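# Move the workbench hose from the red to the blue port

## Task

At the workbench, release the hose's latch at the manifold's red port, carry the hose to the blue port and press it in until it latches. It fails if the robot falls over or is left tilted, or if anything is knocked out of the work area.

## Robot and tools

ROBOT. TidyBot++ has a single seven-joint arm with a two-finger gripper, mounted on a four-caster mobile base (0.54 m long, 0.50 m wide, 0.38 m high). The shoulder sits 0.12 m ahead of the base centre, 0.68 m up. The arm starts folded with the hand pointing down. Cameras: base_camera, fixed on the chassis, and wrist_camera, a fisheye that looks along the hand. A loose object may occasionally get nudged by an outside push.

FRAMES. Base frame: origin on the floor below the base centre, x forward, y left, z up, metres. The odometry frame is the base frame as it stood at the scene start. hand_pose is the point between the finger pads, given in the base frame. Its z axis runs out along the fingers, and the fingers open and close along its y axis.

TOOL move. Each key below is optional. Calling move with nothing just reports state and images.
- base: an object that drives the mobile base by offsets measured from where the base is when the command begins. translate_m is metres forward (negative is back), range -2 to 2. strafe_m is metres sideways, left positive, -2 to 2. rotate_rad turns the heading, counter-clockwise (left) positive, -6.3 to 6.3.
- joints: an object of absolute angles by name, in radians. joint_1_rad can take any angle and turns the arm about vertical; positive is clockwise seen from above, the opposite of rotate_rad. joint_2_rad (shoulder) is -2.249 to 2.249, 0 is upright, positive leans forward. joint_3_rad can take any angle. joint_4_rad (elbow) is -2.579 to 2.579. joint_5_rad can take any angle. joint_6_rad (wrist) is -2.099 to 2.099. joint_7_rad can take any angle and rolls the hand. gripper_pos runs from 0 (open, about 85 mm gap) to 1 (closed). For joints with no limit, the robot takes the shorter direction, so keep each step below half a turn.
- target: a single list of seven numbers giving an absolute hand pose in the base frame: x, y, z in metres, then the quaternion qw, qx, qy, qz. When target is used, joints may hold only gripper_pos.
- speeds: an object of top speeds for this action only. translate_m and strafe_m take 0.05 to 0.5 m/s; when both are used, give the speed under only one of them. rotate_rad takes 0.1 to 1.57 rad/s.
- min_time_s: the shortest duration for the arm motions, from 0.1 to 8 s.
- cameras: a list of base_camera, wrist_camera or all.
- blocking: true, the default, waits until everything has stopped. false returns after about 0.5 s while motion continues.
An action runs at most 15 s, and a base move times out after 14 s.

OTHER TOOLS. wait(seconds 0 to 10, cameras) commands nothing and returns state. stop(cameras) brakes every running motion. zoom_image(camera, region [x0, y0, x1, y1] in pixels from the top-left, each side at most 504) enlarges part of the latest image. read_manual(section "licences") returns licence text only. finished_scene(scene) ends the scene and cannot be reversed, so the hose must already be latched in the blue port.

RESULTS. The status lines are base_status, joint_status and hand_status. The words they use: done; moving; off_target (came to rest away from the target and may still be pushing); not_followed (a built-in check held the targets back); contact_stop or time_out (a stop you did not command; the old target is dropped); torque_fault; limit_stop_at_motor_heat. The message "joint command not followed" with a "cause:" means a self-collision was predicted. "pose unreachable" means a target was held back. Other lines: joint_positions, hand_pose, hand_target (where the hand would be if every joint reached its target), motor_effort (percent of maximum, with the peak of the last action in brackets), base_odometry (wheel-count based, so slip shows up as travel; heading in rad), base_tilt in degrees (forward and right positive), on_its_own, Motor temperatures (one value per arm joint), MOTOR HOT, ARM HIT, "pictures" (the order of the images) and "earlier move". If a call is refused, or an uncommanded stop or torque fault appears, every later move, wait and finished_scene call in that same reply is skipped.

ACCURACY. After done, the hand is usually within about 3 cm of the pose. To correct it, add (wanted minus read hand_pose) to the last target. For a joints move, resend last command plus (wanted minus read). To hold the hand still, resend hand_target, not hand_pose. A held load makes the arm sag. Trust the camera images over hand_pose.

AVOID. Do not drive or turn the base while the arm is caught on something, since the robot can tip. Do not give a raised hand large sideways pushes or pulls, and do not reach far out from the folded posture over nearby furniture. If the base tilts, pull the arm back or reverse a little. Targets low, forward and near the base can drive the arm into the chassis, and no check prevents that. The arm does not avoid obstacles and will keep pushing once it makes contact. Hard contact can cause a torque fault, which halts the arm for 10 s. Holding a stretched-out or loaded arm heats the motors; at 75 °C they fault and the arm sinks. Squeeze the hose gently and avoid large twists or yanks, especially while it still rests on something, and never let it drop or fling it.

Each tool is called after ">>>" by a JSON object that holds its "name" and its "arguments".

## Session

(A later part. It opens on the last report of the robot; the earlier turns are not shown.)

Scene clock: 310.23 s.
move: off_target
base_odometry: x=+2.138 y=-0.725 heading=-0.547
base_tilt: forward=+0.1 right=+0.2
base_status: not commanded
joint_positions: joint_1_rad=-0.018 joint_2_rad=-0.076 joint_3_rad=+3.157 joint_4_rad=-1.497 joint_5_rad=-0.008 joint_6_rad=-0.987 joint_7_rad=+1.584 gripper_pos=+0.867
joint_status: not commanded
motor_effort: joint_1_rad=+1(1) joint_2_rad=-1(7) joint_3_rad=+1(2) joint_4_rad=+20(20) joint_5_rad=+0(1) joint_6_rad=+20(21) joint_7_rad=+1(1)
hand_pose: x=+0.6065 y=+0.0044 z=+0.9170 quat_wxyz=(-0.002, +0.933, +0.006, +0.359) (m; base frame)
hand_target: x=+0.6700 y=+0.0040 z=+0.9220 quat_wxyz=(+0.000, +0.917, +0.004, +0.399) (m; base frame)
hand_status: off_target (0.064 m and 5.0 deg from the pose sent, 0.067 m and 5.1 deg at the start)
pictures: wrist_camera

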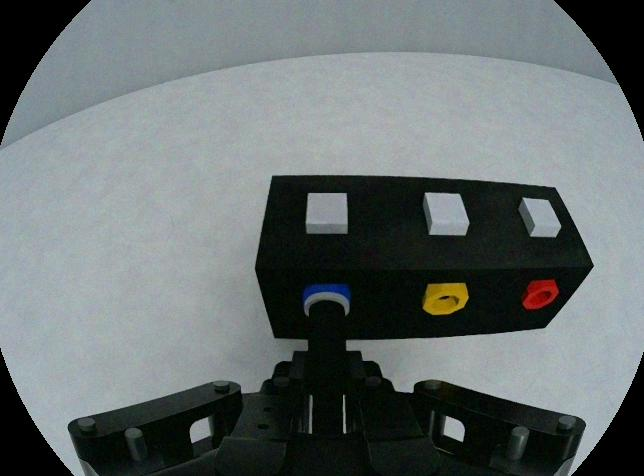

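Worked. Final firm push as before.

>>> {"name": "move", "arguments": {"target": [0.72, 0.004, 0.928, 0, 0.925, 0.004, 0.380], "min_time_s": 2}}

>>> {"name": "move", "arguments": {"target": [0.77, 0.004, 0.930, 0, 0.925, 0.004, 0.380], "min_time_s": 2}}

>>> {"name": "move", "arguments": {"target": [0.615, 0.004, 0.918, 0, 0.943, 0.004, 0.333], "min_time_s": 2}}

>>> {"name": "move", "arguments": {"target": [0.585, 0.004, 0.920, 0, 0.943, 0.004, 0.333], "min_time_s": 2, "cameras": ["wrist_camera"]}}

>>> {"name": "zoom_image", "arguments": {"camera": "wrist_camera", "region": [250, 220, 400, 370]}}

Scene clock: 316.93 s.
move: off_target
base_odometry: x=+2.138 y=-0.725 heading=-0.547
base_tilt: forward=+0.1 right=+0.2
base_status: not commanded
joint_positions: joint_1_rad=-0.018 joint_2_rad=-0.004 joint_3_rad=+3.157 joint_4_rad=-1.370 joint_5_rad=-0.008 joint_6_rad=-1.139 joint_7_rad=+1.584 gripper_pos=+0.867
joint_status: not commanded
motor_effort: joint_1_rad=+0(1) joint_2_rad=+9(9) joint_3_rad=+2(3) joint_4_rad=+33(33) joint_5_rad=+0(1) joint_6_rad=+51(52) joint_7_rad=+1(1)
hand_pose: x=+0.6103 y=+0.0049 z=+0.9165 quat_wxyz=(-0.002, +0.950, +0.007, +0.313) (m; base frame)
hand_target: x=+0.7200 y=+0.0040 z=+0.9280 quat_wxyz=(+0.000, +0.925, +0.004, +0.380) (m; base frame)
hand_status: off_target (0.110 m and 8.1 deg from the pose sent, 0.114 m and 2.7 deg at the start)
pictures: none

Scene clock: 319.23 s.
move: off_target
base_odometry: x=+2.138 y=-0.725 heading=-0.547
base_tilt: forward=+0.1 right=+0.2
base_status: not commanded
joint_positions: joint_1_rad=-0.018 joint_2_rad=+0.074 joint_3_rad=+3.157 joint_4_rad=-1.231 joint_5_rad=-0.008 joint_6_rad=-1.298 joint_7_rad=+1.584 gripper_pos=+0.867
joint_status: not commanded
motor_effort: joint_1_rad=-1(1) joint_2_rad=+15(15) joint_3_rad=+1(2) joint_4_rad=+38(38) joint_5_rad=-2(3) joint_6_rad=+69(70) joint_7_rad=+1(2)
hand_pose: x=+0.6134 y=+0.0052 z=+0.9166 quat_wxyz=(-0.002, +0.964, +0.008, +0.266) (m; base frame)
hand_target: x=+0.7700 y=+0.0040 z=+0.9300 quat_wxyz=(+0.000, +0.925, +0.004, +0.380) (m; base frame)
hand_status: off_target (0.157 m and 13.8 deg from the pose sent, 0.160 m and 8.1 deg at the start)
pictures: none

Scene clock: 321.53 s.
move: done
base_odometry: x=+2.138 y=-0.725 heading=-0.547
base_tilt: forward=+0.2 right=+0.2
base_status: not commanded
joint_positions: joint_1_rad=-0.018 joint_2_rad=-0.009 joint_3_rad=+3.157 joint_4_rad=-1.379 joint_5_rad=-0.008 joint_6_rad=-1.143 joint_7_rad=+1.584 gripper_pos=+0.867
joint_status: not commanded
motor_effort: joint_1_rad=+1(2) joint_2_rad=-16(16) joint_3_rad=+0(2) joint_4_rad=+14(38) joint_5_rad=+1(3) joint_6_rad=+3(70) joint_7_rad=+1(2)
hand_pose: x=+0.6065 y=+0.0047 z=+0.9139 quat_wxyz=(-0.002, +0.951, +0.007, +0.310) (m; base frame)
hand_target: x=+0.6150 y=+0.0040 z=+0.9180 quat_wxyz=(+0.000, +0.943, +0.004, +0.333) (m; base frame)
hand_status: done (0.009 m and 2.8 deg from the pose sent, 0.002 m and 8.1 deg at the start)
pictures: none

Scene clock: 323.83 s.
move: done
base_odometry: x=+2.138 y=-0.725 heading=-0.547
base_tilt: forward=+0.2 right=+0.2
base_status: not commanded
joint_positions: joint_1_rad=-0.018 joint_2_rad=-0.033 joint_3_rad=+3.157 joint_4_rad=-1.421 joint_5_rad=-0.008 joint_6_rad=-1.094 joint_7_rad=+1.584 gripper_pos=+0.867
joint_status: not commanded
motor_effort: joint_1_rad=+1(2) joint_2_rad=-22(22) joint_3_rad=+0(1) joint_4_rad=+11(14) joint_5_rad=+0(1) joint_6_rad=-6(7) joint_7_rad=+1(1)
hand_pose: x=+0.6053 y=+0.0046 z=+0.9137 quat_wxyz=(-0.002, +0.946, +0.007, +0.324) (m; base frame)
hand_target: x=+0.5850 y=+0.0040 z=+0.9200 quat_wxyz=(+0.000, +0.943, +0.004, +0.333) (m; base frame)
hand_status: done (0.021 m and 1.2 deg from the pose sent, 0.022 m and 2.8 deg at the start)
pictures: wrist_camera

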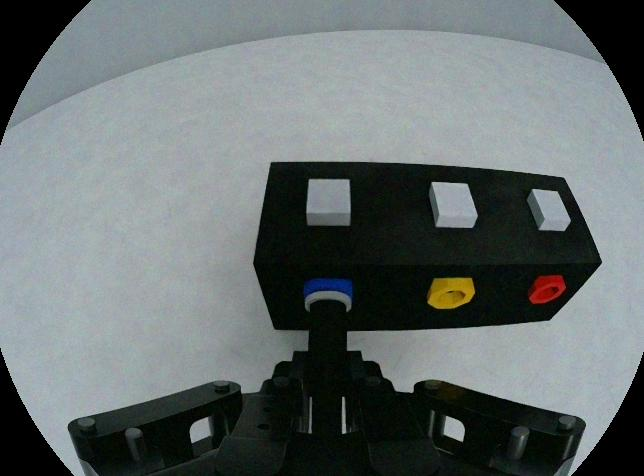

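Scaled by 3.360.

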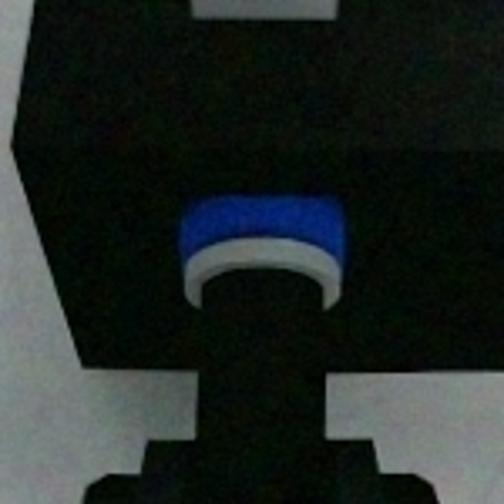

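Latched (same signature). Release and retreat.

>>> {"name": "move", "arguments": {"joints": {"gripper_pos": 0.6}}}

>>> {"name": "move", "arguments": {"target": [0.55, 0.004, 0.965, 0, 0.945, 0.004, 0.327], "min_time_s": 3}}

>>> {"name": "move", "arguments": {"target": [0.49, 0.0, 1.02, 0, 0.945, 0.004, 0.327], "min_time_s": 3, "cameras": ["wrist_camera"]}}

>>> {"name": "zoom_image", "arguments": {"camera": "wrist_camera", "region": [200, 200, 450, 450]}}

Scene clock: 329.83 s.
move: done
base_odometry: x=+2.138 y=-0.725 heading=-0.547
base_tilt: forward=+0.2 right=+0.2
base_status: not commanded
joint_positions: joint_1_rad=-0.018 joint_2_rad=-0.083 joint_3_rad=+3.157 joint_4_rad=-1.460 joint_5_rad=-0.008 joint_6_rad=-1.101 joint_7_rad=+1.584 gripper_pos=+0.600
joint_status: all done
motor_effort: joint_1_rad=+0(1) joint_2_rad=-15(23) joint_3_rad=+0(1) joint_4_rad=+16(17) joint_5_rad=-1(1) joint_6_rad=+5(7) joint_7_rad=+0(1)
hand_pose: x=+0.5843 y=+0.0044 z=+0.9162 quat_wxyz=(-0.003, +0.946, +0.007, +0.325) (m; base frame)
hand_target: x=+0.5850 y=+0.0040 z=+0.9200 quat_wxyz=(+0.000, +0.943, +0.004, +0.333) (m; base frame)
hand_status: not commanded
pictures: none

Scene clock: 333.13 s.
move: done
base_odometry: x=+2.138 y=-0.725 heading=-0.547
base_tilt: forward=+0.1 right=+0.2
base_status: not commanded
joint_positions: joint_1_rad=-0.018 joint_2_rad=-0.116 joint_3_rad=+3.157 joint_4_rad=-1.371 joint_5_rad=-0.008 joint_6_rad=-1.181 joint_7_rad=+1.584 gripper_pos=+0.600
joint_status: not commanded
motor_effort: joint_1_rad=+0(1) joint_2_rad=-13(15) joint_3_rad=+0(1) joint_4_rad=+16(17) joint_5_rad=-1(1) joint_6_rad=+5(7) joint_7_rad=+0(1)
hand_pose: x=+0.5710 y=+0.0043 z=+0.9603 quat_wxyz=(-0.003, +0.938, +0.007, +0.345) (m; base frame)
hand_target: x=+0.5500 y=+0.0040 z=+0.9650 quat_wxyz=(+0.000, +0.945, +0.004, +0.327) (m; base frame)
hand_status: done (0.022 m and 2.3 deg from the pose sent, 0.060 m and 0.5 deg at the start)
pictures: none

Scene clock: 336.43 s.
move: done
base_odometry: x=+2.138 y=-0.725 heading=-0.547
base_tilt: forward=+0.2 right=+0.2
base_status: not commanded
joint_positions: joint_1_rad=-0.018 joint_2_rad=-0.190 joint_3_rad=+3.157 joint_4_rad=-1.227 joint_5_rad=-0.008 joint_6_rad=-1.395 joint_7_rad=+1.584 gripper_pos=+0.600
joint_status: not commanded
motor_effort: joint_1_rad=+0(1) joint_2_rad=-10(14) joint_3_rad=+0(1) joint_4_rad=+14(16) joint_5_rad=+0(1) joint_6_rad=+6(7) joint_7_rad=+0(1)
hand_pose: x=+0.5130 y=+0.0038 z=+1.0186 quat_wxyz=(-0.003, +0.938, +0.008, +0.347) (m; base frame)
hand_target: x=+0.4900 y=+0.0000 z=+1.0200 quat_wxyz=(+0.000, +0.945, +0.004, +0.327) (m; base frame)
hand_status: done (0.023 m and 2.5 deg from the pose sent, 0.101 m and 2.3 deg at the start)
pictures: wrist_camera

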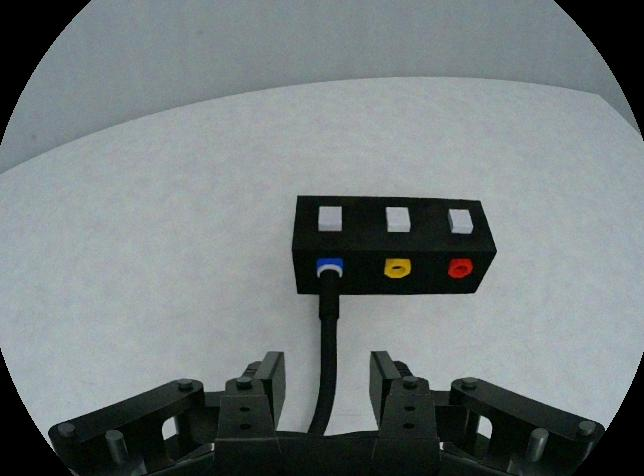

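Scaled by 2.016.

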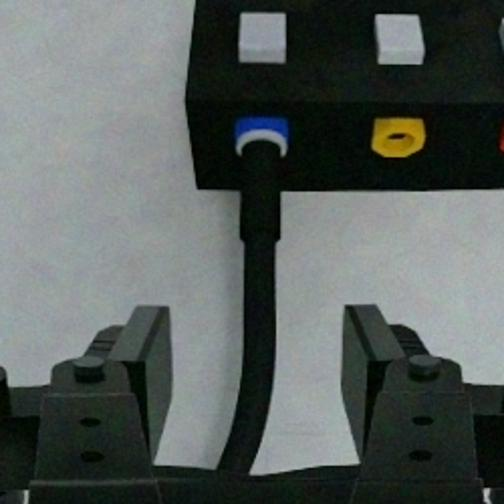

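>>> {"name": "finished_scene", "arguments": {"scene": 2}}

The scene is finished: the task was done.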